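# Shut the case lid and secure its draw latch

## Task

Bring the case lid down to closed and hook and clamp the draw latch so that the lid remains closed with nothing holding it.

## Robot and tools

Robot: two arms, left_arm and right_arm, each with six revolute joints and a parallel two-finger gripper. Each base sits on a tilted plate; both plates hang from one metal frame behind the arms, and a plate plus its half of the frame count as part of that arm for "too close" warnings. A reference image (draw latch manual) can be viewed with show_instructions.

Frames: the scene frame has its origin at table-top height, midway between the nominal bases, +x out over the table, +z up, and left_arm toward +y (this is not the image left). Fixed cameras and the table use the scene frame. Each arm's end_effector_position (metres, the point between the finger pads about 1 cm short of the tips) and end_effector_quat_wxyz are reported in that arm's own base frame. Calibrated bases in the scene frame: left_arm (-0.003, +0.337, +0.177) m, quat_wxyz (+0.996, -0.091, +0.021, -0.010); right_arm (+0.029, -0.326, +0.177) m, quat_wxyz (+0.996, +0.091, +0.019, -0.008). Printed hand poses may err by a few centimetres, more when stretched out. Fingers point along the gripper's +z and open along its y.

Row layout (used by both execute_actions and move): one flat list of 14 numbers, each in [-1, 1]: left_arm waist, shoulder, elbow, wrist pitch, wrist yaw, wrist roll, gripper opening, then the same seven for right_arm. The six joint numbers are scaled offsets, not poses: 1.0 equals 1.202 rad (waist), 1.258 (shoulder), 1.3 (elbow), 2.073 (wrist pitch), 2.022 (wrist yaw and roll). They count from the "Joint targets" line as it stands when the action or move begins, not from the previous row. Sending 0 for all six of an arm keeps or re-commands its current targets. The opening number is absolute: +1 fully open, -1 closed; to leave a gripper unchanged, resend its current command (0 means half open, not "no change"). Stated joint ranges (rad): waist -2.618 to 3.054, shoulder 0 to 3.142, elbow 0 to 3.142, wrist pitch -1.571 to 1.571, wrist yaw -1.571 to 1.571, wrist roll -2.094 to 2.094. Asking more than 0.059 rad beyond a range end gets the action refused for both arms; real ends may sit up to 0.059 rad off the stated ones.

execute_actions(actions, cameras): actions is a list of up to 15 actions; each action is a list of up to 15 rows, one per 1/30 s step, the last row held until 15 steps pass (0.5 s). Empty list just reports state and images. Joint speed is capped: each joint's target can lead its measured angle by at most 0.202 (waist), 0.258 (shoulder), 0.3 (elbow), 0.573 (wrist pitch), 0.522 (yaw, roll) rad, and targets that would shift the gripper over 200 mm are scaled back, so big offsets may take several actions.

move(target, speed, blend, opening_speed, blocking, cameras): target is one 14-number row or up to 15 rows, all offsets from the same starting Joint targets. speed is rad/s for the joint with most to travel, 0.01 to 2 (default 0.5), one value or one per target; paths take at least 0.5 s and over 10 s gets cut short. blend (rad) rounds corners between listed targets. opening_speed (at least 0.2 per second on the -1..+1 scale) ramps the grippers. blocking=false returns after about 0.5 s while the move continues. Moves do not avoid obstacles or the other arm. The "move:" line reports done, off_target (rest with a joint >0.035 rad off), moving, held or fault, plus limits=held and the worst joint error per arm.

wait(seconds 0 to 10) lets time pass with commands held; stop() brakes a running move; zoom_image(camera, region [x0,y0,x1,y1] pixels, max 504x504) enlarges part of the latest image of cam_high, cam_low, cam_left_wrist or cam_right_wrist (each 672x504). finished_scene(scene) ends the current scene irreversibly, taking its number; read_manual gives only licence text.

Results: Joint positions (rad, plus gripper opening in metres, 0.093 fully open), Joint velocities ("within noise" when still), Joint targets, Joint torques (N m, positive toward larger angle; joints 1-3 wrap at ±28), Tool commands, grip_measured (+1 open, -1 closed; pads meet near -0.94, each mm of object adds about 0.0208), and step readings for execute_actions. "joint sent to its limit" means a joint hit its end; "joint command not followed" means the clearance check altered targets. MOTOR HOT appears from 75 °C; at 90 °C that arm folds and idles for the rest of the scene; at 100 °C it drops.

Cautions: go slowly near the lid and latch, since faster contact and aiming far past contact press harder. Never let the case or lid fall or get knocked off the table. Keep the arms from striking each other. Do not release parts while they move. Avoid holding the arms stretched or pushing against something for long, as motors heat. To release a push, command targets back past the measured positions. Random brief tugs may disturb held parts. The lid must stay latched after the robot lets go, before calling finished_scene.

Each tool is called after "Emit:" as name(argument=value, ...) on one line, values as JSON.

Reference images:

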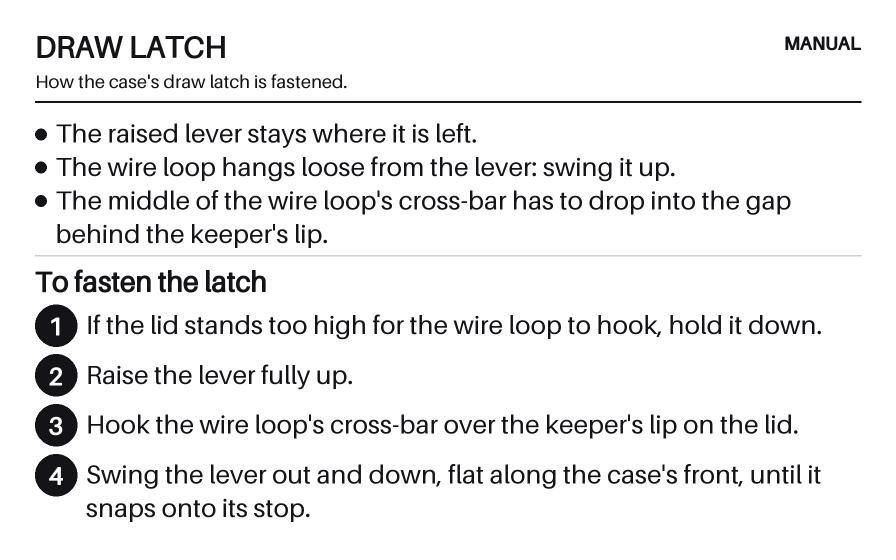

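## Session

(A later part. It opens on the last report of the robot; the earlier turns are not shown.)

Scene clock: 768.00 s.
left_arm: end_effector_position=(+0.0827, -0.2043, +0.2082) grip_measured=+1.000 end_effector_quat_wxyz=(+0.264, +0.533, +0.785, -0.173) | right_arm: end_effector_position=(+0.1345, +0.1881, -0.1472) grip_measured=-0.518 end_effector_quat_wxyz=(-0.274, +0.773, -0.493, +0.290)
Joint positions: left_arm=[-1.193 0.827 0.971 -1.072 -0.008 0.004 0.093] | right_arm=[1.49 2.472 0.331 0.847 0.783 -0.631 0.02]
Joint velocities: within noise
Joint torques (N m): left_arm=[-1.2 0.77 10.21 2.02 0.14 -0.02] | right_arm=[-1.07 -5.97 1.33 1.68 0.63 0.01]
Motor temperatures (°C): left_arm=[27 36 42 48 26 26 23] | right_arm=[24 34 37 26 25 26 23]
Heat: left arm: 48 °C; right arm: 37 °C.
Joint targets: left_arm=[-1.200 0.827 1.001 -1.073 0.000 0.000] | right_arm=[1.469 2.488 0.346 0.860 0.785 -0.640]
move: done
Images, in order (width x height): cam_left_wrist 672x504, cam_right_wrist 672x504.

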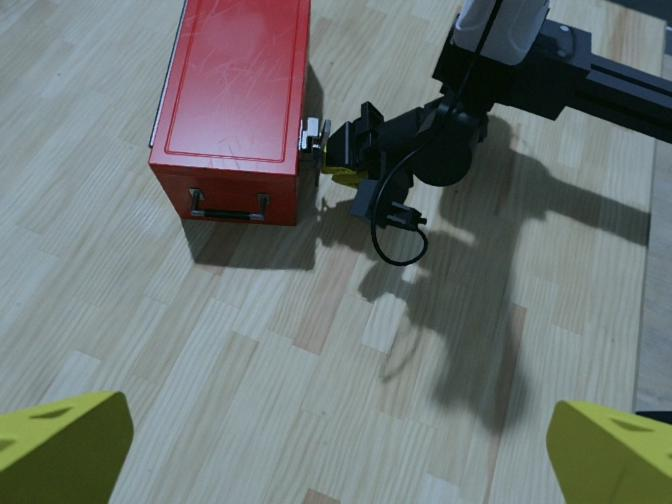

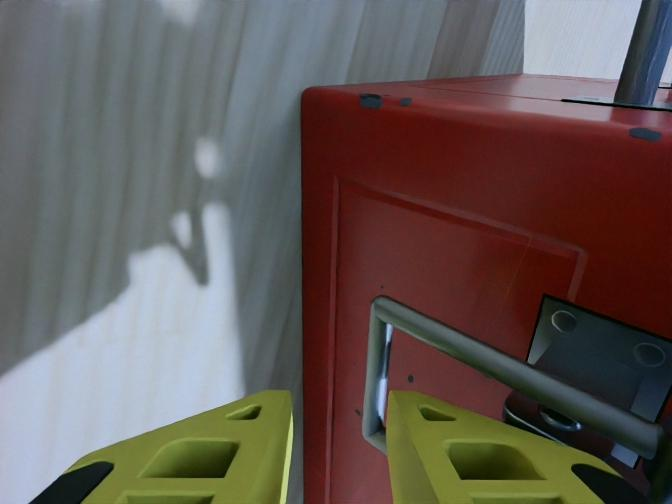

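Emit:
move(target=[[0,0,0,0,0,0,1,0.0915,-0.0874,-0.0138,-0.0863,0.0109,0.0549,-0.52],[0,0,0,0,0,0,1,0.1905,-0.1971,-0.0138,-0.2108,0.0188,0.137,-0.52],[0,0,0,0,0,0,1,0.2511,-0.1332,0.2312,-0.3687,0.02,0.1972,-0.52],[0,0,0,0,0,0,1,0.2518,-0.4568,0.2805,-0.596,0.02,0.1978,-0.52]], speed=[0.25,0.4,0.6,0.8], blend=[0.01,0.03,0.05,0], cameras=["cam_right_wrist","cam_left_wrist"])

Emit:
move(target=[[0,0,0,0,0,0,-1,0,-0.5771,0.3446,-0.1635,-0.226,0.1187,-0.52],[0,0,0,0,0,0,-1,-1,-0.5771,0.3446,-0.1635,-0.226,0.1187,-0.52]], speed=1.2, blend=0.1, cameras=[])

Emit:
move(target=[0,0,0,0,0,0,-1,-0.973,0,0,0,0,0,-0.52], speed=1.2)

Scene clock: 806.93 s.
left_arm: end_effector_position=(+0.0827, -0.2043, +0.2082) grip_measured=+1.000 end_effector_quat_wxyz=(+0.264, +0.533, +0.785, -0.173) | right_arm: end_effector_position=(+0.0729, +0.2639, -0.0397) grip_measured=-0.518 end_effector_quat_wxyz=(-0.265, +0.779, -0.485, +0.297)
Joint positions: left_arm=[-1.193 0.827 0.971 -1.072 -0.008 0.004 0.093] | right_arm=[1.767 1.927 0.693 -0.363 0.817 -0.248 0.02]
Joint velocities: within noise
Joint torques (N m): left_arm=[-1.18 0.83 10.18 2.02 0.15 -0.02] | right_arm=[0.55 -8.91 5.9 0.75 0.8 0.2]
Motor temperatures (°C): left_arm=[27 35 43 47 26 26 23] | right_arm=[24 34 36 28 25 26 23]
Heat: left arm: 47 °C; right arm: 36 °C.
Joint targets: left_arm=[-1.200 0.827 1.001 -1.073 0.000 0.000] | right_arm=[1.772 1.913 0.710 -0.376 0.825 -0.240]
move: done
Images, in order (width x height): cam_left_wrist 672x504, cam_right_wrist 672x504.

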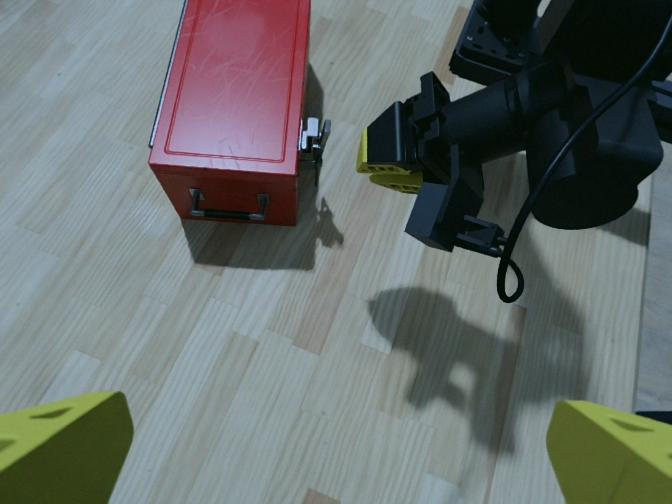

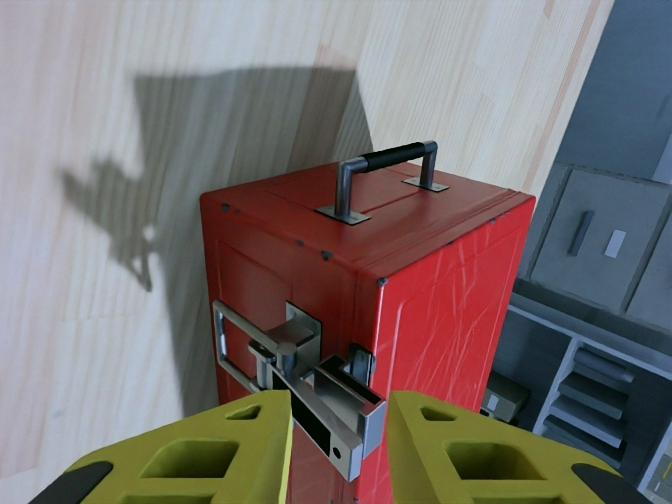

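Scene clock: 810.03 s.
left_arm: end_effector_position=(+0.0827, -0.2043, +0.2082) grip_measured=-0.991 end_effector_quat_wxyz=(+0.264, +0.533, +0.785, -0.173) | right_arm: end_effector_position=(+0.3173, +0.1330, +0.2549) grip_measured=-0.518 end_effector_quat_wxyz=(+0.430, -0.186, +0.882, -0.049)
Joint positions: left_arm=[-1.193 0.827 0.971 -1.072 -0.008 0.004 0] | right_arm=[0.574 1.183 1.149 -0.7 0.368 -0.007 0.02]
Joint velocities: within noise
Joint torques (N m): left_arm=[-1.2 0.81 10.22 2.01 0.15 -0.02] | right_arm=[0.81 -3.64 7.77 2.19 0.24 0.15]
Motor temperatures (°C): left_arm=[27 35 43 47 26 26 23] | right_arm=[24 34 36 29 25 26 23]
Heat: left arm: 47 °C; right arm: 36 °C.
Joint targets: left_arm=[-1.200 0.827 1.001 -1.073 0.000 0.000] | right_arm=[0.570 1.187 1.158 -0.715 0.368 0.000]
move: done; blend cut to 0 rad at target 1
No camera images: "cameras" was empty.

Scene clock: 811.53 s.
left_arm: end_effector_position=(+0.0827, -0.2043, +0.2082) grip_measured=-0.991 end_effector_quat_wxyz=(+0.264, +0.533, +0.785, -0.173) | right_arm: end_effector_position=(+0.2465, -0.2400, +0.2546) grip_measured=-0.518 end_effector_quat_wxyz=(+0.332, +0.332, +0.839, -0.277)
Joint positions: left_arm=[-1.193 0.827 0.971 -1.072 -0.008 0.004 0] | right_arm=[-0.597 1.183 1.149 -0.701 0.365 -0.007 0.02]
Joint velocities: within noise
Joint torques (N m): left_arm=[-1.2 0.87 10.22 2.02 0.15 -0.03] | right_arm=[0.42 -5.64 7.8 1.91 0.36 0.15]
Motor temperatures (°C): left_arm=[27 35 43 47 26 26 23] | right_arm=[24 33 36 29 25 26 23]
Heat: left arm: 47 °C; right arm: 36 °C.
Joint targets: left_arm=[-1.200 0.827 1.001 -1.073 0.000 0.000] | right_arm=[-0.600 1.187 1.158 -0.715 0.368 0.000]
move: done

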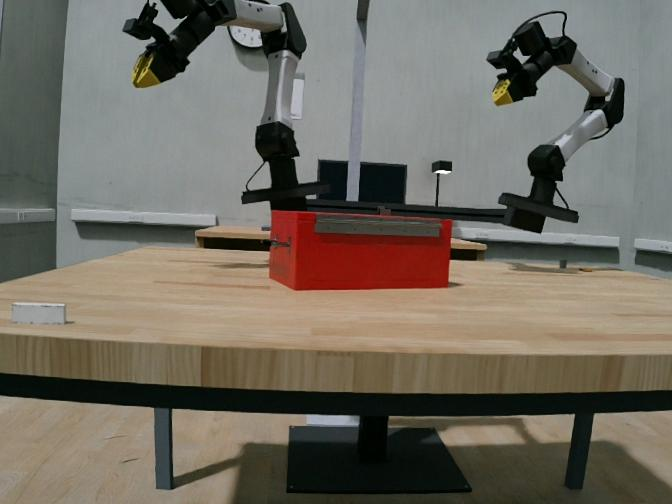

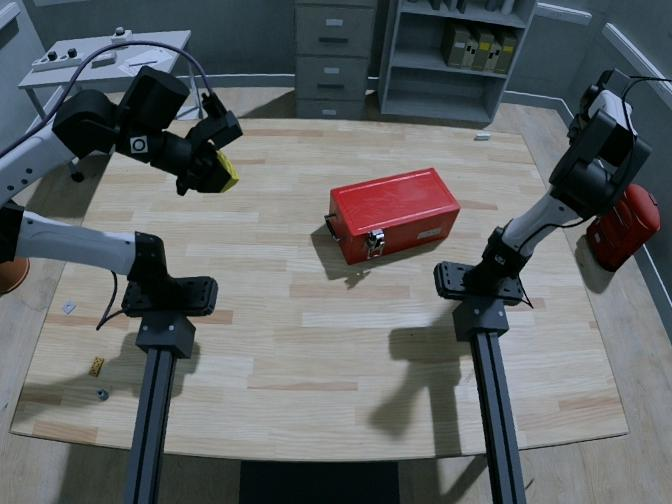

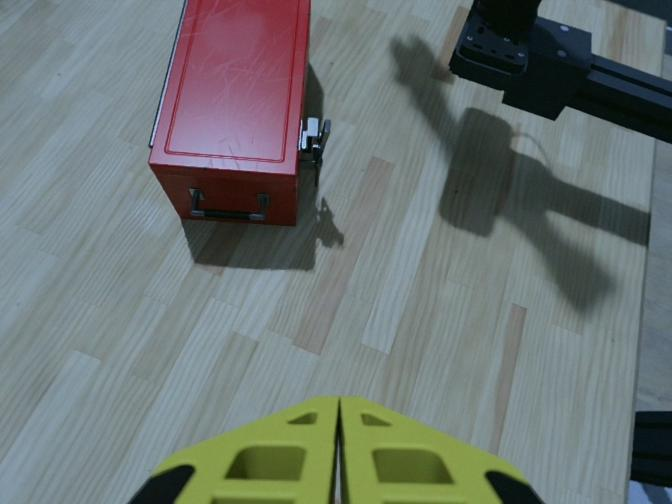

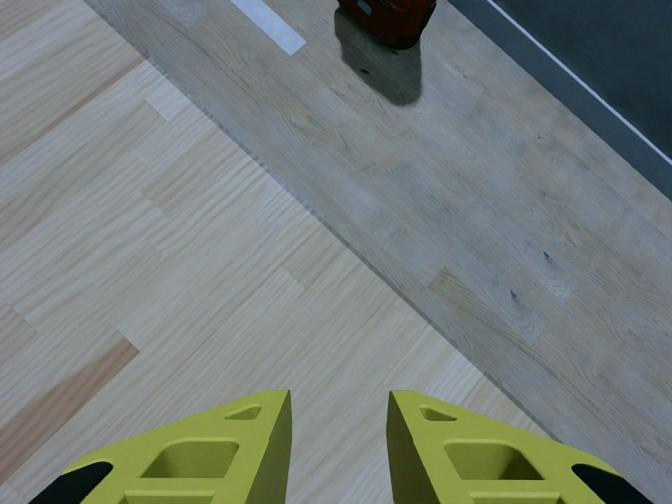

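Emit:
zoom_image(camera="cam_left_wrist", region=[280, 100, 370, 200])

Emit:
zoom_image(camera="cam_low", region=[310, 160, 470, 280])

Scaled by 5.040 from the camera's 672x504 image, which has a finer 960x720 frame.

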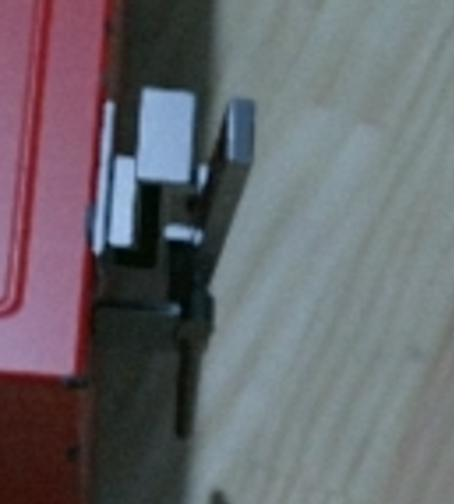

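Scaled by 3.150 from the camera's 672x504 image, which has a finer 960x720 frame.

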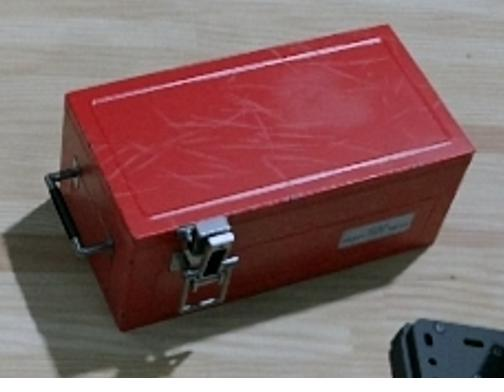

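Emit:
move(target=[0,0.853,0.3454,0.2282,0,0,-1,0,0,0,0,0,0,-0.52], speed=0.9, cameras=[])

Emit:
move(target=[0.0122,0.5552,0.2074,0.1828,0,0,-1,0,0,0,0,0,0,-0.52], speed=0.5, cameras=["cam_low","cam_left_wrist","cam_high"])

Scene clock: 821.83 s.
left_arm: end_effector_position=(+0.1698, -0.4237, +0.0841) grip_measured=-0.991 end_effector_quat_wxyz=(+0.190, +0.548, +0.805, -0.124) | right_arm: end_effector_position=(+0.2464, -0.2399, +0.2545) grip_measured=-0.518 end_effector_quat_wxyz=(+0.332, +0.332, +0.839, -0.277)
Joint positions: left_arm=[-1.193 1.898 1.41 -0.625 -0.008 0.004 0] | right_arm=[-0.597 1.183 1.149 -0.701 0.365 -0.007 0.02]
Joint velocities: within noise
Joint torques (N m): left_arm=[-2.11 -8.58 11.99 2.02 0.15 -0.03] | right_arm=[0.42 -5.64 7.82 1.91 0.35 0.15]
Motor temperatures (°C): left_arm=[27 35 43 47 26 26 23] | right_arm=[24 33 38 30 24 26 23]
Heat: left arm: 47 °C; right arm: 38 °C.
Joint targets: left_arm=[-1.200 1.900 1.450 -0.600 0.000 0.000] | right_arm=[-0.600 1.187 1.158 -0.715 0.368 0.000]
move: off_target (left_arm); left_arm: the elbow is farthest, 0.040 rad from its target
No camera images: "cameras" was empty.

Scene clock: 823.93 s.
left_arm: end_effector_position=(+0.2010, -0.5022, -0.1264) grip_measured=-0.991 end_effector_quat_wxyz=(+0.174, +0.551, +0.809, -0.112) | right_arm: end_effector_position=(+0.2464, -0.2399, +0.2545) grip_measured=-0.518 end_effector_quat_wxyz=(+0.332, +0.332, +0.839, -0.277)
Joint positions: left_arm=[-1.193 2.591 1.682 -0.246 -0.008 0.004 0] | right_arm=[-0.597 1.183 1.149 -0.701 0.365 -0.007 0.02]
Joint velocities: within noise
Joint torques (N m): left_arm=[-1.21 -12.97 10.91 1.98 0.14 -0.02] | right_arm=[0.42 -5.63 7.83 1.92 0.35 0.15]
Motor temperatures (°C): left_arm=[27 36 44 47 26 26 23] | right_arm=[24 33 38 30 24 26 23]
Heat: left arm: 47 °C; right arm: 38 °C.
Joint targets: left_arm=[-1.185 2.599 1.720 -0.221 0.000 0.000] | right_arm=[-0.600 1.187 1.158 -0.715 0.368 0.000]
move: off_target (left_arm); left_arm: the elbow is farthest, 0.037 rad from its target
Images, in order (width x height): cam_high 672x504, cam_low 672x504, cam_left_wrist 672x504.

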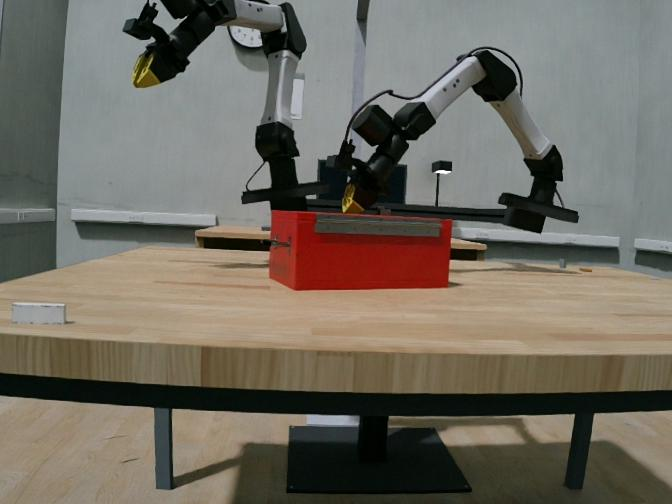

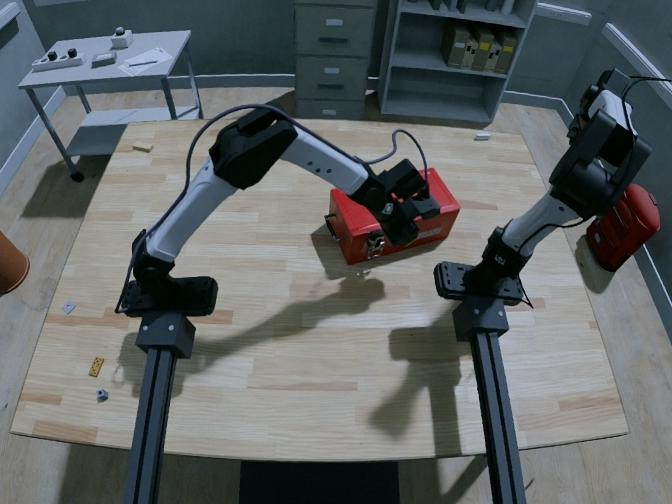

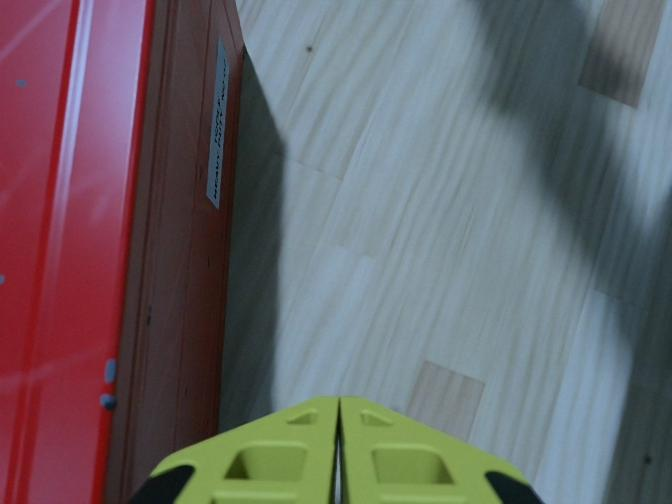

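Emit:
move(target=[0,0.185,0.068,0.069,0,0,-1,0,0,0,0,0,0,-0.52], speed=0.4, cameras=["cam_low","cam_left_wrist"])

Scene clock: 828.37 s.
left_arm: end_effector_position=(+0.2092, -0.5218, -0.1853) grip_measured=-0.991 end_effector_quat_wxyz=(+0.202, +0.549, +0.801, -0.128) | right_arm: end_effector_position=(+0.2464, -0.2399, +0.2544) grip_measured=-0.518 end_effector_quat_wxyz=(+0.332, +0.331, +0.839, -0.277)
Joint positions: left_arm=[-1.193 2.791 1.786 -0.084 -0.013 0.011 0] | right_arm=[-0.597 1.183 1.149 -0.702 0.365 -0.007 0.02]
Joint velocities: within noise
Joint torques (N m): left_arm=[-1.2 -10.78 9.26 1.85 0.19 -0.1] | right_arm=[0.42 -5.64 7.8 1.92 0.35 0.15]
Motor temperatures (°C): left_arm=[27 38 44 46 26 26 23] | right_arm=[24 33 38 30 24 26 23]
Heat: left arm: 46 °C; right arm: 38 °C.
Joint targets: left_arm=[-1.185 2.831 1.808 -0.078 0.000 0.000] | right_arm=[-0.600 1.187 1.158 -0.715 0.368 0.000]
move: off_target (left_arm); left_arm: the shoulder is farthest, 0.041 rad from its target
Images, in order (width x height): cam_low 672x504, cam_left_wrist 672x504.

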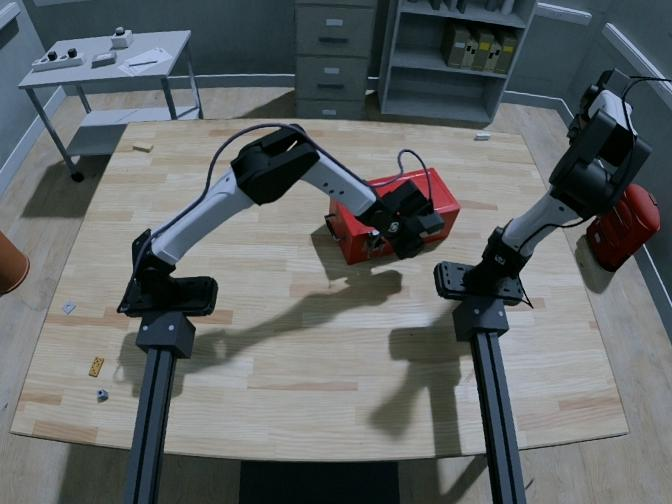

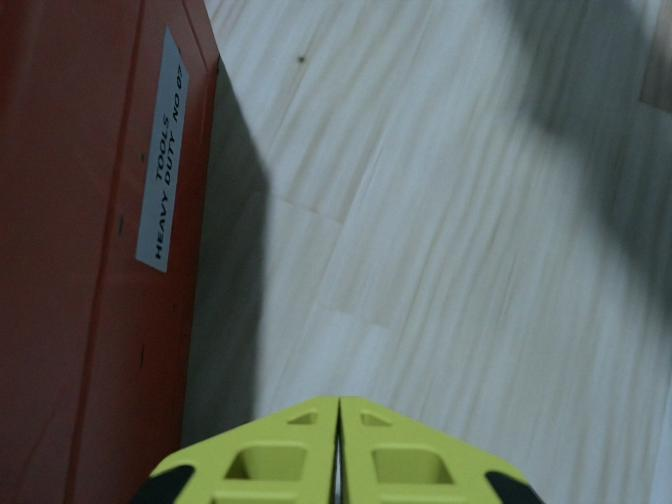

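Emit:
move(target=[0,-0.075,-0.02,-0.033,0,0,-1,0,0,0,0,0,0,-0.52], speed=0.4, cameras=["cam_left_wrist"])

Scene clock: 835.17 s.
left_arm: end_effector_position=(+0.2078, -0.5180, -0.1855) grip_measured=-0.991 end_effector_quat_wxyz=(+0.193, +0.550, +0.803, -0.122) | right_arm: end_effector_position=(+0.2464, -0.2399, +0.2544) grip_measured=-0.518 end_effector_quat_wxyz=(+0.332, +0.331, +0.839, -0.277)
Joint positions: left_arm=[-1.193 2.786 1.786 -0.11 -0.013 0.011 0] | right_arm=[-0.597 1.183 1.149 -0.702 0.365 -0.007 0.02]
Joint velocities: within noise
Joint torques (N m): left_arm=[-1.21 -18.89 6.68 1.32 0.19 -0.11] | right_arm=[0.42 -5.63 7.82 1.92 0.35 0.15]
Motor temperatures (°C): left_arm=[27 41 43 46 26 26 23] | right_arm=[24 33 39 30 24 26 23]
Heat: left arm: 46 °C; right arm: 39 °C.
Joint targets: left_arm=[-1.185 2.737 1.782 -0.147 0.000 0.000] | right_arm=[-0.600 1.187 1.158 -0.715 0.368 0.000]
move: off_target (left_arm); left_arm: the shoulder is farthest, 0.049 rad from its target
Images, in order (width x height): cam_left_wrist 672x504.

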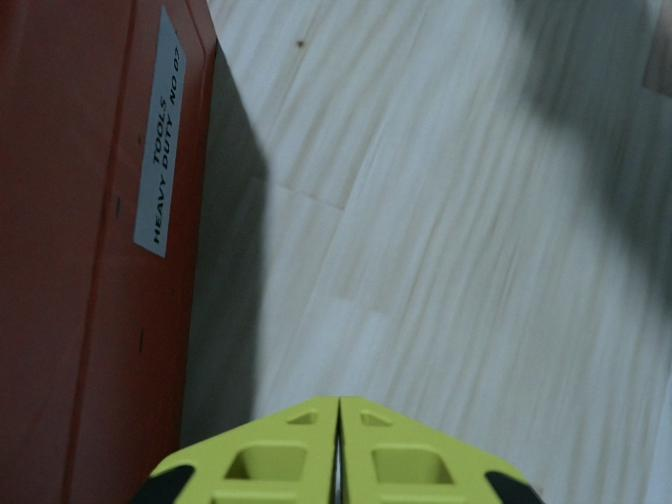

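Emit:
move(target=[0,-0.035,0,0,0,0,-1,0,0,0,0,0,0,-0.52], speed=0.3, cameras=["cam_left_wrist","cam_low"])

Emit:
zoom_image(camera="cam_low", region=[310, 140, 480, 280])

Scene clock: 838.43 s.
left_arm: end_effector_position=(+0.2076, -0.5195, -0.1740) grip_measured=-0.991 end_effector_quat_wxyz=(+0.191, +0.551, +0.803, -0.123) | right_arm: end_effector_position=(+0.2464, -0.2399, +0.2544) grip_measured=-0.518 end_effector_quat_wxyz=(+0.332, +0.331, +0.839, -0.277)
Joint positions: left_arm=[-1.193 2.759 1.786 -0.141 -0.009 0.01 0] | right_arm=[-0.597 1.183 1.149 -0.702 0.365 -0.007 0.02]
Joint velocities: within noise
Joint torques (N m): left_arm=[-1.22 -20.25 6.72 1.66 0.15 -0.09] | right_arm=[0.42 -5.64 7.8 1.92 0.35 0.15]
Motor temperatures (°C): left_arm=[27 45 43 45 26 26 23] | right_arm=[24 33 39 30 24 26 23]
Heat: left arm: 45 °C; right arm: 39 °C.
Joint targets: left_arm=[-1.185 2.693 1.782 -0.147 0.000 0.000] | right_arm=[-0.600 1.187 1.158 -0.715 0.368 0.000]
move: off_target (left_arm); left_arm: the shoulder is farthest, 0.066 rad from its target
Images, in order (width x height): cam_low 672x504, cam_left_wrist 672x504.

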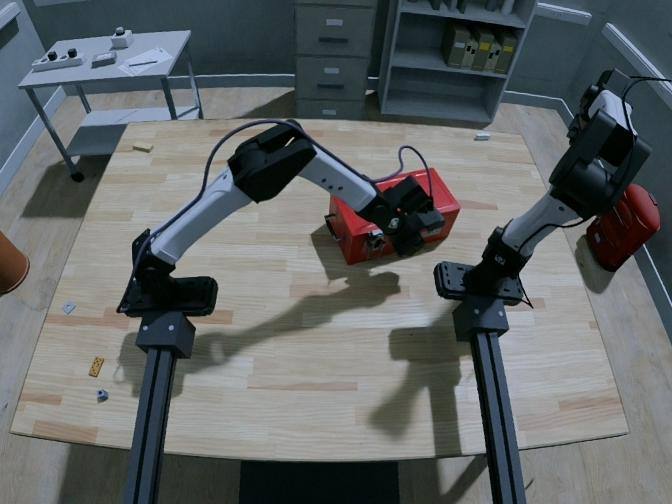

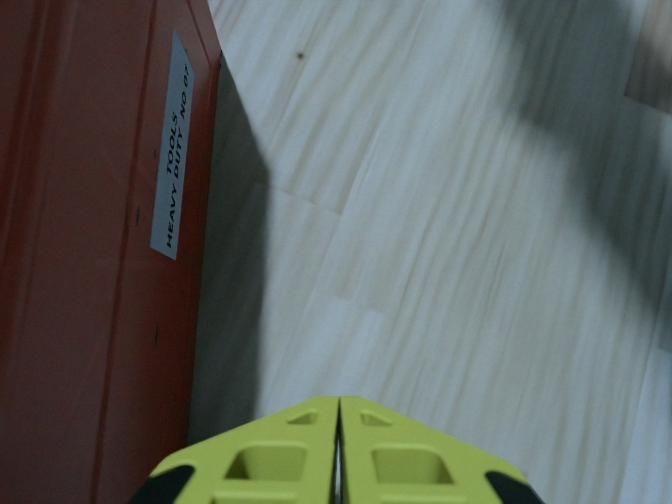

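Scaled by 2.965 from the camera's 672x504 image, which has a finer 960x720 frame.

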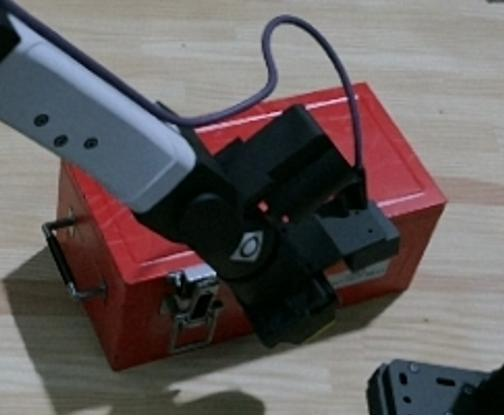

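Emit:
move(target=[0.05,-0.03,0,0,0,0,-1,0,0,0,0,0,0,-0.52], speed=0.15, cameras=["cam_left_wrist","cam_low"])

Scene clock: 841.10 s.
left_arm: end_effector_position=(+0.2107, -0.5193, -0.1681) grip_measured=-0.991 end_effector_quat_wxyz=(+0.173, +0.536, +0.812, -0.150) | right_arm: end_effector_position=(+0.2464, -0.2399, +0.2544) grip_measured=-0.518 end_effector_quat_wxyz=(+0.332, +0.331, +0.839, -0.277)
Joint positions: left_arm=[-1.168 2.746 1.786 -0.153 0.057 -0.015 0] | right_arm=[-0.597 1.183 1.149 -0.702 0.365 -0.007 0.02]
Joint velocities: within noise
Joint torques (N m): left_arm=[1.81 -22.52 6.83 1.81 -0.48 0.19] | right_arm=[0.42 -5.63 7.83 1.91 0.35 0.15]
Motor temperatures (°C): left_arm=[27 48 43 45 26 26 23] | right_arm=[24 33 40 30 24 26 23]
Heat: left arm: 48 °C; right arm: 40 °C.
Joint targets: left_arm=[-1.125 2.655 1.782 -0.147 0.000 0.000] | right_arm=[-0.600 1.187 1.158 -0.715 0.368 0.000]
move: off_target (left_arm); left_arm: the shoulder is farthest, 0.090 rad from its target
Images, in order (width x height): cam_low 672x504, cam_left_wrist 672x504.

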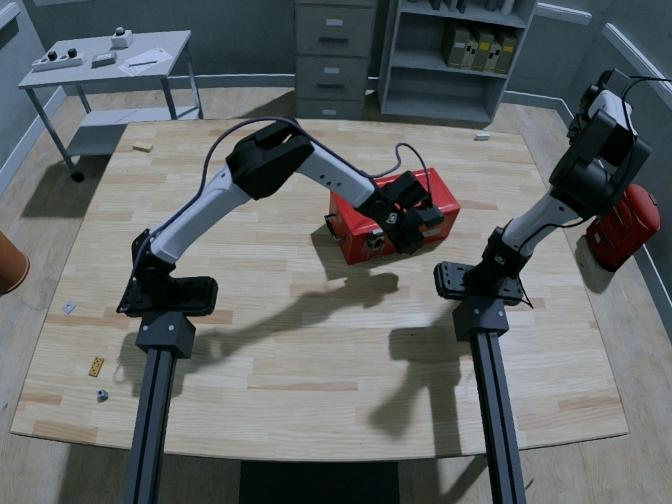

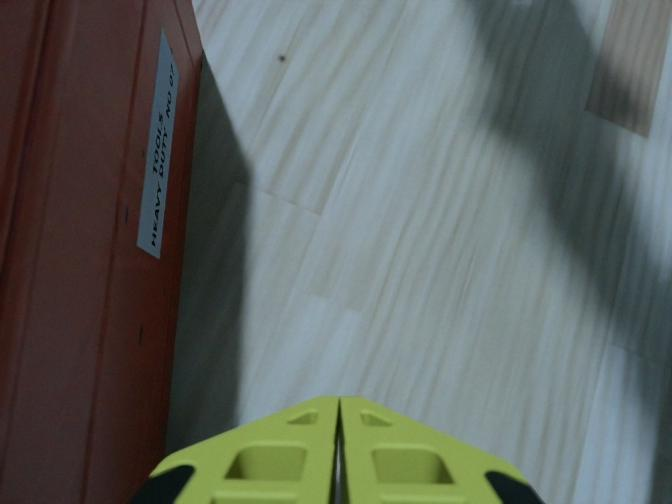

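Emit:
zoom_image(camera="cam_low", region=[330, 150, 470, 280])

Emit:
zoom_image(camera="cam_high", region=[250, 90, 470, 310])

Scaled by 3.600 from the camera's 672x504 image, which has a finer 960x720 frame.

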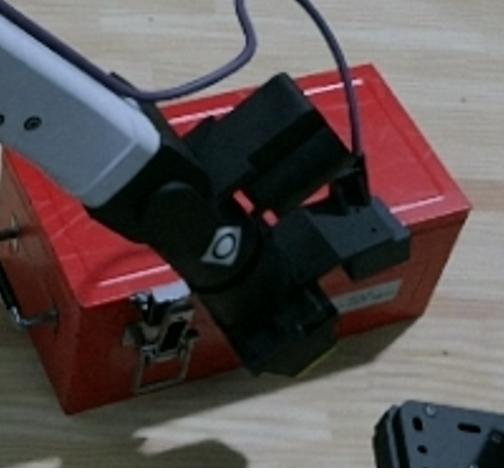

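This scene's latest camera images include none from cam_high. They are from: cam_low, cam_left_wrist. cam_high's image comes with the result of a call that names it in "cameras".

Emit:
move(target=[0.05,0.01,0,0,0,0,-1,0,0,0,0,0,0,-0.52], speed=0.15, cameras=["cam_left_wrist","cam_low","cam_high"])

Scene clock: 847.97 s.
left_arm: end_effector_position=(+0.2469, -0.5027, -0.1654) grip_measured=-0.991 end_effector_quat_wxyz=(+0.176, +0.507, +0.832, -0.142) | right_arm: end_effector_position=(+0.2464, -0.2399, +0.2544) grip_measured=-0.518 end_effector_quat_wxyz=(+0.332, +0.331, +0.839, -0.277)
Joint positions: left_arm=[-1.097 2.738 1.786 -0.164 0.057 -0.016 0] | right_arm=[-0.597 1.183 1.149 -0.702 0.365 -0.007 0.02]
Joint velocities: within noise
Joint torques (N m): left_arm=[0.73 -20.66 6.76 1.93 -0.45 0.2] | right_arm=[0.4 -5.63 7.82 1.92 0.35 0.16]
Motor temperatures (°C): left_arm=[27 61 42 45 26 26 23] | right_arm=[24 33 40 31 24 26 23]
Heat: left arm: 61 °C; right arm: 40 °C.
Joint targets: left_arm=[-1.065 2.668 1.782 -0.147 0.000 0.000] | right_arm=[-0.600 1.187 1.158 -0.715 0.368 0.000]
move: off_target (left_arm); left_arm: the shoulder is farthest, 0.071 rad from its target
Images, in order (width x height): cam_high 672x504, cam_low 672x504, cam_left_wrist 672x504.

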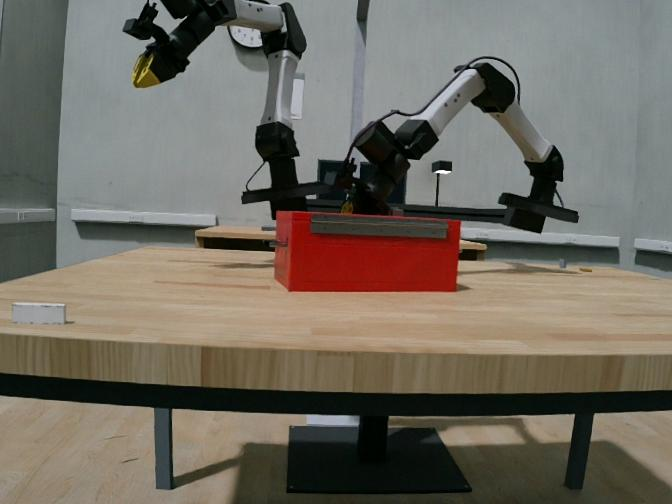

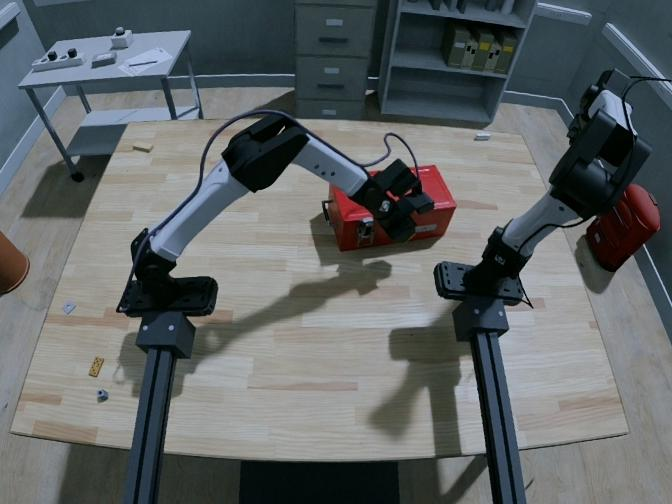

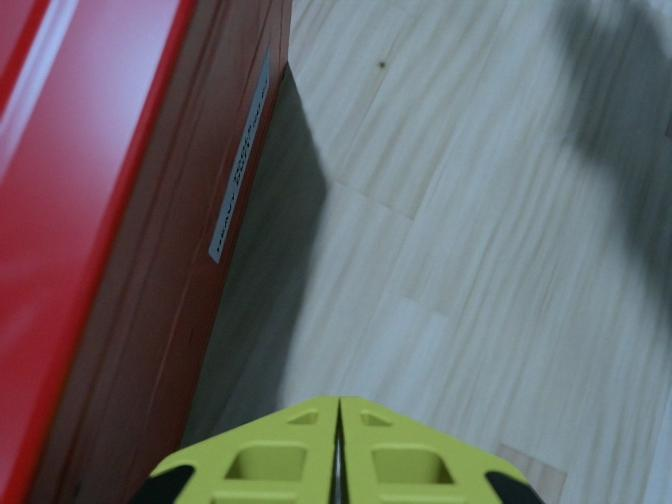

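Emit:
move(target=[[-0.06,0.0,0,0,0,0,-1,0,0,0,0,0,0,-0.52],[-0.06,-0.3,-0.1,-0.03,0,0,-1,0,0,0,0,0,0,-0.52],[-0.1,-0.8,-0.35,-0.25,0,0,-1,0,0,0,0,0,0,-0.52]], speed=[0.3,0.7,1.0], blend=[0.02,0.1,0], cameras=[])

Scene clock: 852.43 s.
left_arm: end_effector_position=(+0.1640, -0.3982, +0.1475) grip_measured=-0.991 end_effector_quat_wxyz=(+0.232, +0.529, +0.800, -0.161) | right_arm: end_effector_position=(+0.2464, -0.2399, +0.2544) grip_measured=-0.518 end_effector_quat_wxyz=(+0.332, +0.331, +0.839, -0.277)
Joint positions: left_arm=[-1.177 1.678 1.34 -0.66 0.007 -0.011 0] | right_arm=[-0.597 1.183 1.149 -0.702 0.365 -0.007 0.02]
Joint velocities: within noise
Joint torques (N m): left_arm=[-2 -8.44 6.97 1.86 0.01 0.14] | right_arm=[0.42 -5.64 7.82 1.92 0.35 0.15]
Motor temperatures (°C): left_arm=[27 65 42 44 26 26 23] | right_arm=[24 33 40 31 24 26 23]
Heat: left arm: 65 °C; right arm: 40 °C.
Joint targets: left_arm=[-1.185 1.661 1.327 -0.665 0.000 0.000] | right_arm=[-0.600 1.187 1.158 -0.715 0.368 0.000]
move: done
No camera images: "cameras" was empty.

Emit:
move(target=[-0.0125,-0.663,-0.2508,-0.1968,0,0,-1,0,0,0,0,0,0,-0.52], speed=1.0, cameras=["cam_left_wrist","cam_low"])

Emit:
zoom_image(camera="cam_left_wrist", region=[240, 80, 350, 190])

Emit:
zoom_image(camera="cam_low", region=[310, 160, 470, 280])

Scene clock: 858.37 s.
left_arm: end_effector_position=(+0.0819, -0.2096, +0.2248) grip_measured=-0.991 end_effector_quat_wxyz=(+0.276, +0.526, +0.781, -0.194) | right_arm: end_effector_position=(+0.2464, -0.2399, +0.2544) grip_measured=-0.518 end_effector_quat_wxyz=(+0.332, +0.331, +0.839, -0.277)
Joint positions: left_arm=[-1.193 0.828 1.013 -1.068 0.007 -0.011 0] | right_arm=[-0.597 1.183 1.149 -0.702 0.365 -0.007 0.02]
Joint velocities: within noise
Joint torques (N m): left_arm=[-1.16 0.94 5.96 2.04 0.01 0.14] | right_arm=[0.42 -5.64 7.82 1.92 0.36 0.15]
Motor temperatures (°C): left_arm=[27 62 42 44 26 26 23] | right_arm=[24 33 41 31 24 26 23]
Heat: left arm: 62 °C; right arm: 41 °C.
Joint targets: left_arm=[-1.200 0.827 1.001 -1.073 0.000 0.000] | right_arm=[-0.600 1.187 1.158 -0.715 0.368 0.000]
move: done
Images, in order (width x height): cam_low 672x504, cam_left_wrist 672x504.

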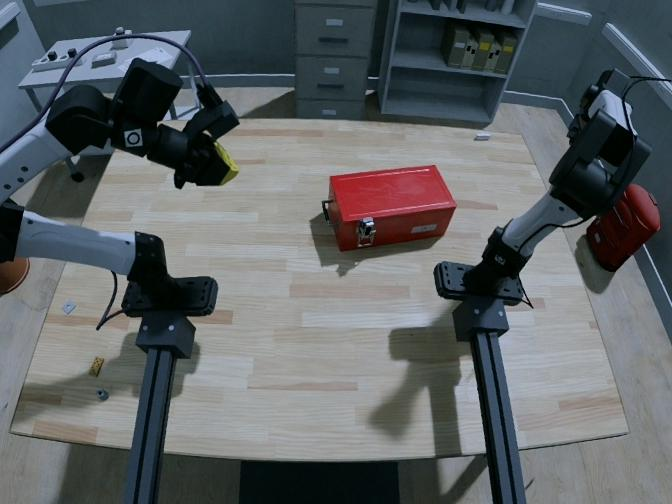

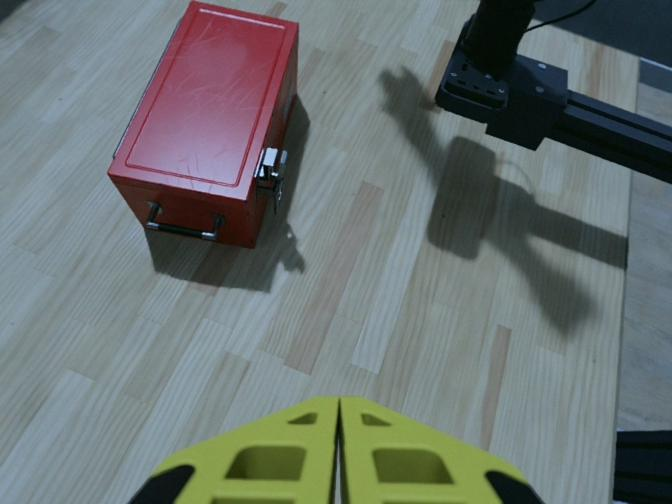

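Scaled by 4.582 from the camera's 672x504 image, which has a finer 960x720 frame.

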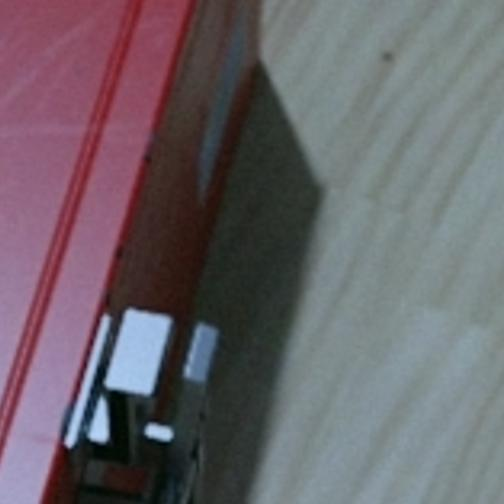

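Scaled by 3.150 from the camera's 672x504 image, which has a finer 960x720 frame.

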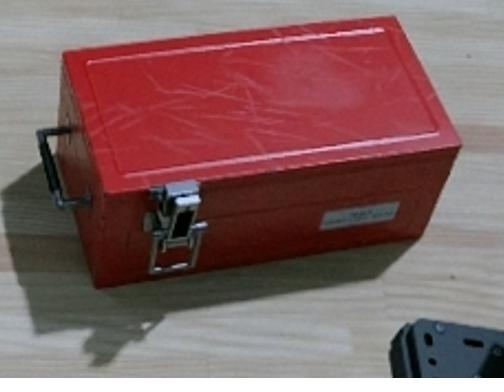

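Emit:
move(target=[0,0,0,0,0,0,1,0.973,0,0,0,0,0,-0.52], speed=1.2, cameras=[])

Emit:
move(target=[0,0,0,0,0,0,1,0.8586,0.6057,-0.4892,0.329,0.3403,-0.1686,-0.52], speed=0.8, cameras=["cam_left_wrist","cam_right_wrist","cam_low"])

Scene clock: 889.00 s.
left_arm: end_effector_position=(+0.0818, -0.2093, +0.2245) grip_measured=+1.000 end_effector_quat_wxyz=(+0.275, +0.526, +0.781, -0.193) | right_arm: end_effector_position=(+0.3175, +0.1321, +0.2542) grip_measured=-0.518 end_effector_quat_wxyz=(+0.429, -0.185, +0.883, -0.047)
Joint positions: left_arm=[-1.193 0.828 1.013 -1.07 0.007 -0.01 0.093] | right_arm=[0.568 1.183 1.149 -0.702 0.36 -0.007 0.02]
Joint velocities: within noise
Joint torques (N m): left_arm=[-1.18 0.91 5.93 2.06 0.02 0.13] | right_arm=[1.11 -3.66 7.77 2.21 0.32 0.15]
Motor temperatures (°C): left_arm=[27 46 41 45 26 26 23] | right_arm=[24 33 42 32 24 26 23]
Heat: left arm: 46 °C; right arm: 42 °C.
Joint targets: left_arm=[-1.200 0.827 1.001 -1.073 0.000 0.000] | right_arm=[0.570 1.187 1.158 -0.715 0.368 0.000]
move: done
No camera images: "cameras" was empty.

Scene clock: 891.13 s.
left_arm: end_effector_position=(+0.0818, -0.2092, +0.2245) grip_measured=+1.000 end_effector_quat_wxyz=(+0.275, +0.526, +0.781, -0.193) | right_arm: end_effector_position=(+0.1389, +0.2365, -0.0302) grip_measured=-0.518 end_effector_quat_wxyz=(-0.336, +0.695, -0.517, +0.371)
Joint positions: left_arm=[-1.193 0.828 1.013 -1.071 0.007 -0.01 0.093] | right_arm=[1.599 1.941 0.53 -0.042 1.044 -0.332 0.02]
Joint velocities: within noise
Joint torques (N m): left_arm=[-1.18 0.88 5.93 2.05 0 0.13] | right_arm=[0.61 -6.15 3.4 1.22 0.9 0.06]
Motor temperatures (°C): left_arm=[27 45 41 45 26 26 23] | right_arm=[24 32 42 32 24 26 23]
Heat: left arm: 45 °C; right arm: 42 °C.
Joint targets: left_arm=[-1.200 0.827 1.001 -1.073 0.000 0.000] | right_arm=[1.602 1.949 0.523 -0.033 1.056 -0.341]
move: done
Images, in order (width x height): cam_low 672x504, cam_left_wrist 672x504, cam_right_wrist 672x504.

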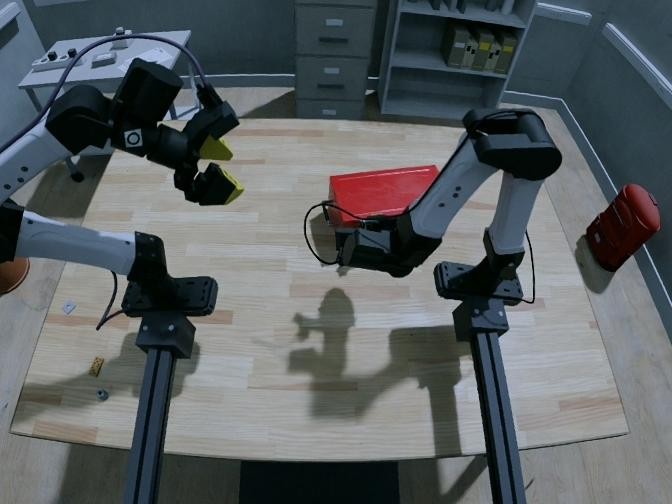

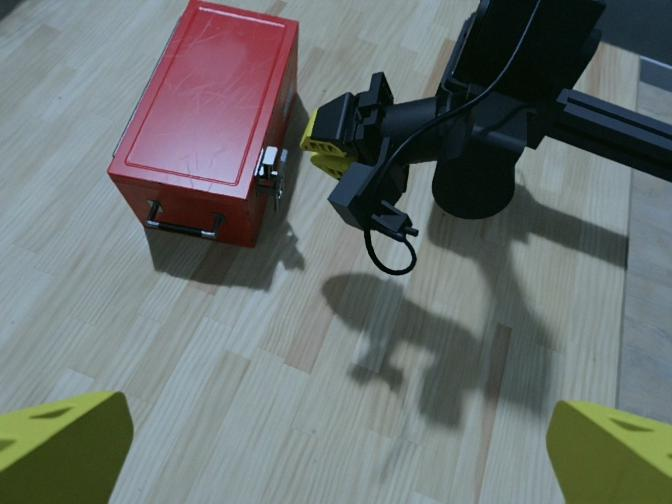

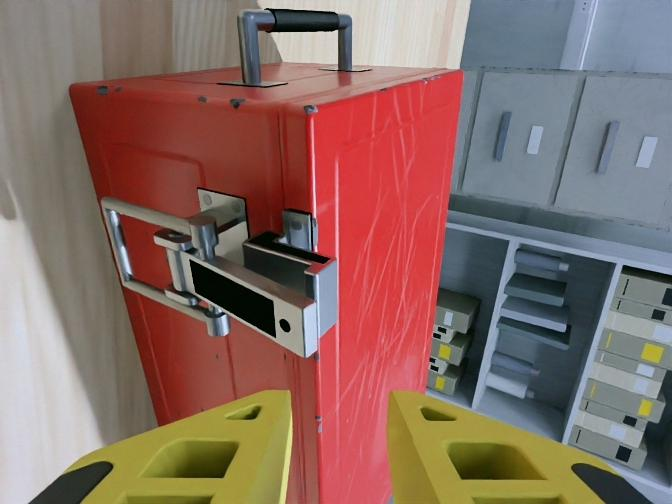

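Emit:
move(target=[0,0,0,0,0,0,1,-0.0133,0.4213,0,0.2696,-0.001,-0.0168,-0.52], speed=0.5, cameras=["cam_left_wrist","cam_right_wrist"])

Scene clock: 901.03 s.
left_arm: end_effector_position=(+0.0818, -0.2092, +0.2245) grip_measured=+1.000 end_effector_quat_wxyz=(+0.275, +0.526, +0.781, -0.193) | right_arm: end_effector_position=(+0.1414, +0.2212, -0.1281) grip_measured=-0.518 end_effector_quat_wxyz=(-0.340, +0.695, -0.513, +0.371)
Joint positions: left_arm=[-1.193 0.828 1.013 -1.071 0.007 -0.01 0.093] | right_arm=[1.592 2.467 0.53 0.517 1.049 -0.366 0.02]
Joint velocities: within noise
Joint torques (N m): left_arm=[-1.18 0.91 5.91 2.06 0 0.13] | right_arm=[0.01 -7.41 0.62 1.3 0.84 0.04]
Motor temperatures (°C): left_arm=[27 43 40 45 26 26 23] | right_arm=[24 33 41 30 24 26 23]
Heat: left arm: 45 °C; right arm: 41 °C.
Joint targets: left_arm=[-1.200 0.827 1.001 -1.073 0.000 0.000] | right_arm=[1.586 2.479 0.523 0.526 1.054 -0.375]
move: done
Images, in order (width x height): cam_left_wrist 672x504, cam_right_wrist 672x504.

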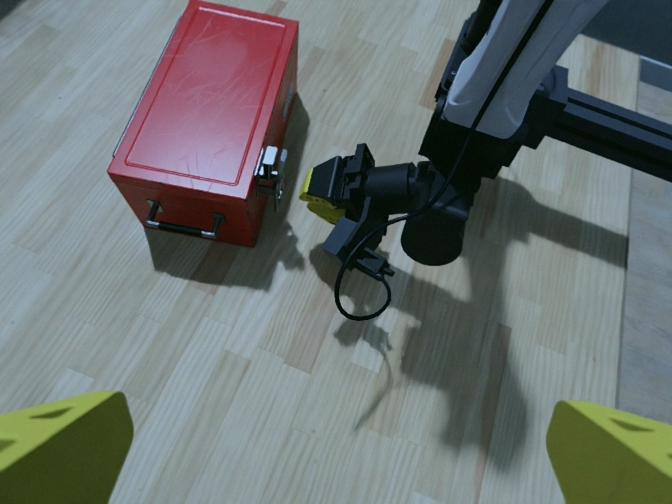

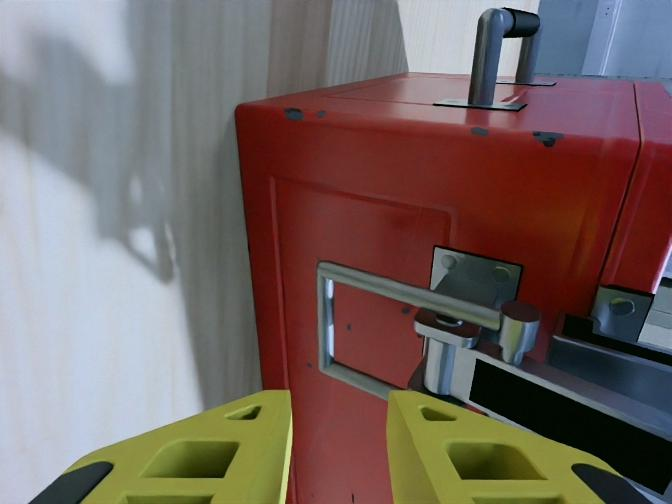

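Emit:
move(target=[0,0,0,0,0,0,1,-0.0832,0.0859,-0.0123,0.1404,-0.0104,-0.0984,-0.52], speed=0.25, cameras=["cam_right_wrist"])

Scene clock: 912.40 s.
left_arm: end_effector_position=(+0.0818, -0.2092, +0.2245) grip_measured=+1.000 end_effector_quat_wxyz=(+0.275, +0.526, +0.781, -0.193) | right_arm: end_effector_position=(+0.1638, +0.2180, -0.1387) grip_measured=-0.518 end_effector_quat_wxyz=(-0.345, +0.690, -0.510, +0.380)
Joint positions: left_arm=[-1.193 0.828 1.013 -1.071 0.007 -0.01 0.093] | right_arm=[1.491 2.573 0.514 0.809 1.049 -0.564 0.02]
Joint velocities: within noise
Joint torques (N m): left_arm=[-1.2 0.88 5.93 2.06 0 0.14] | right_arm=[0.17 -7.36 0.13 1.59 0.55 0.01]
Motor temperatures (°C): left_arm=[27 41 40 46 26 26 23] | right_arm=[24 33 40 30 25 26 23]
Heat: left arm: 46 °C; right arm: 40 °C.
Joint targets: left_arm=[-1.200 0.827 1.001 -1.073 0.000 0.000] | right_arm=[1.486 2.587 0.506 0.817 1.033 -0.574]
move: done
Images, in order (width x height): cam_right_wrist 672x504.

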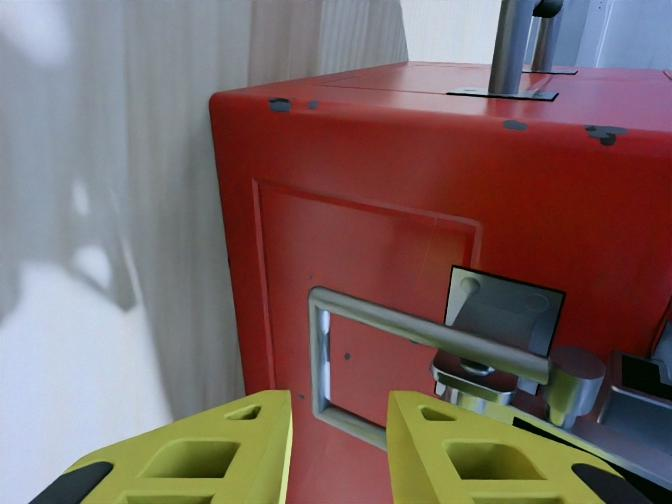

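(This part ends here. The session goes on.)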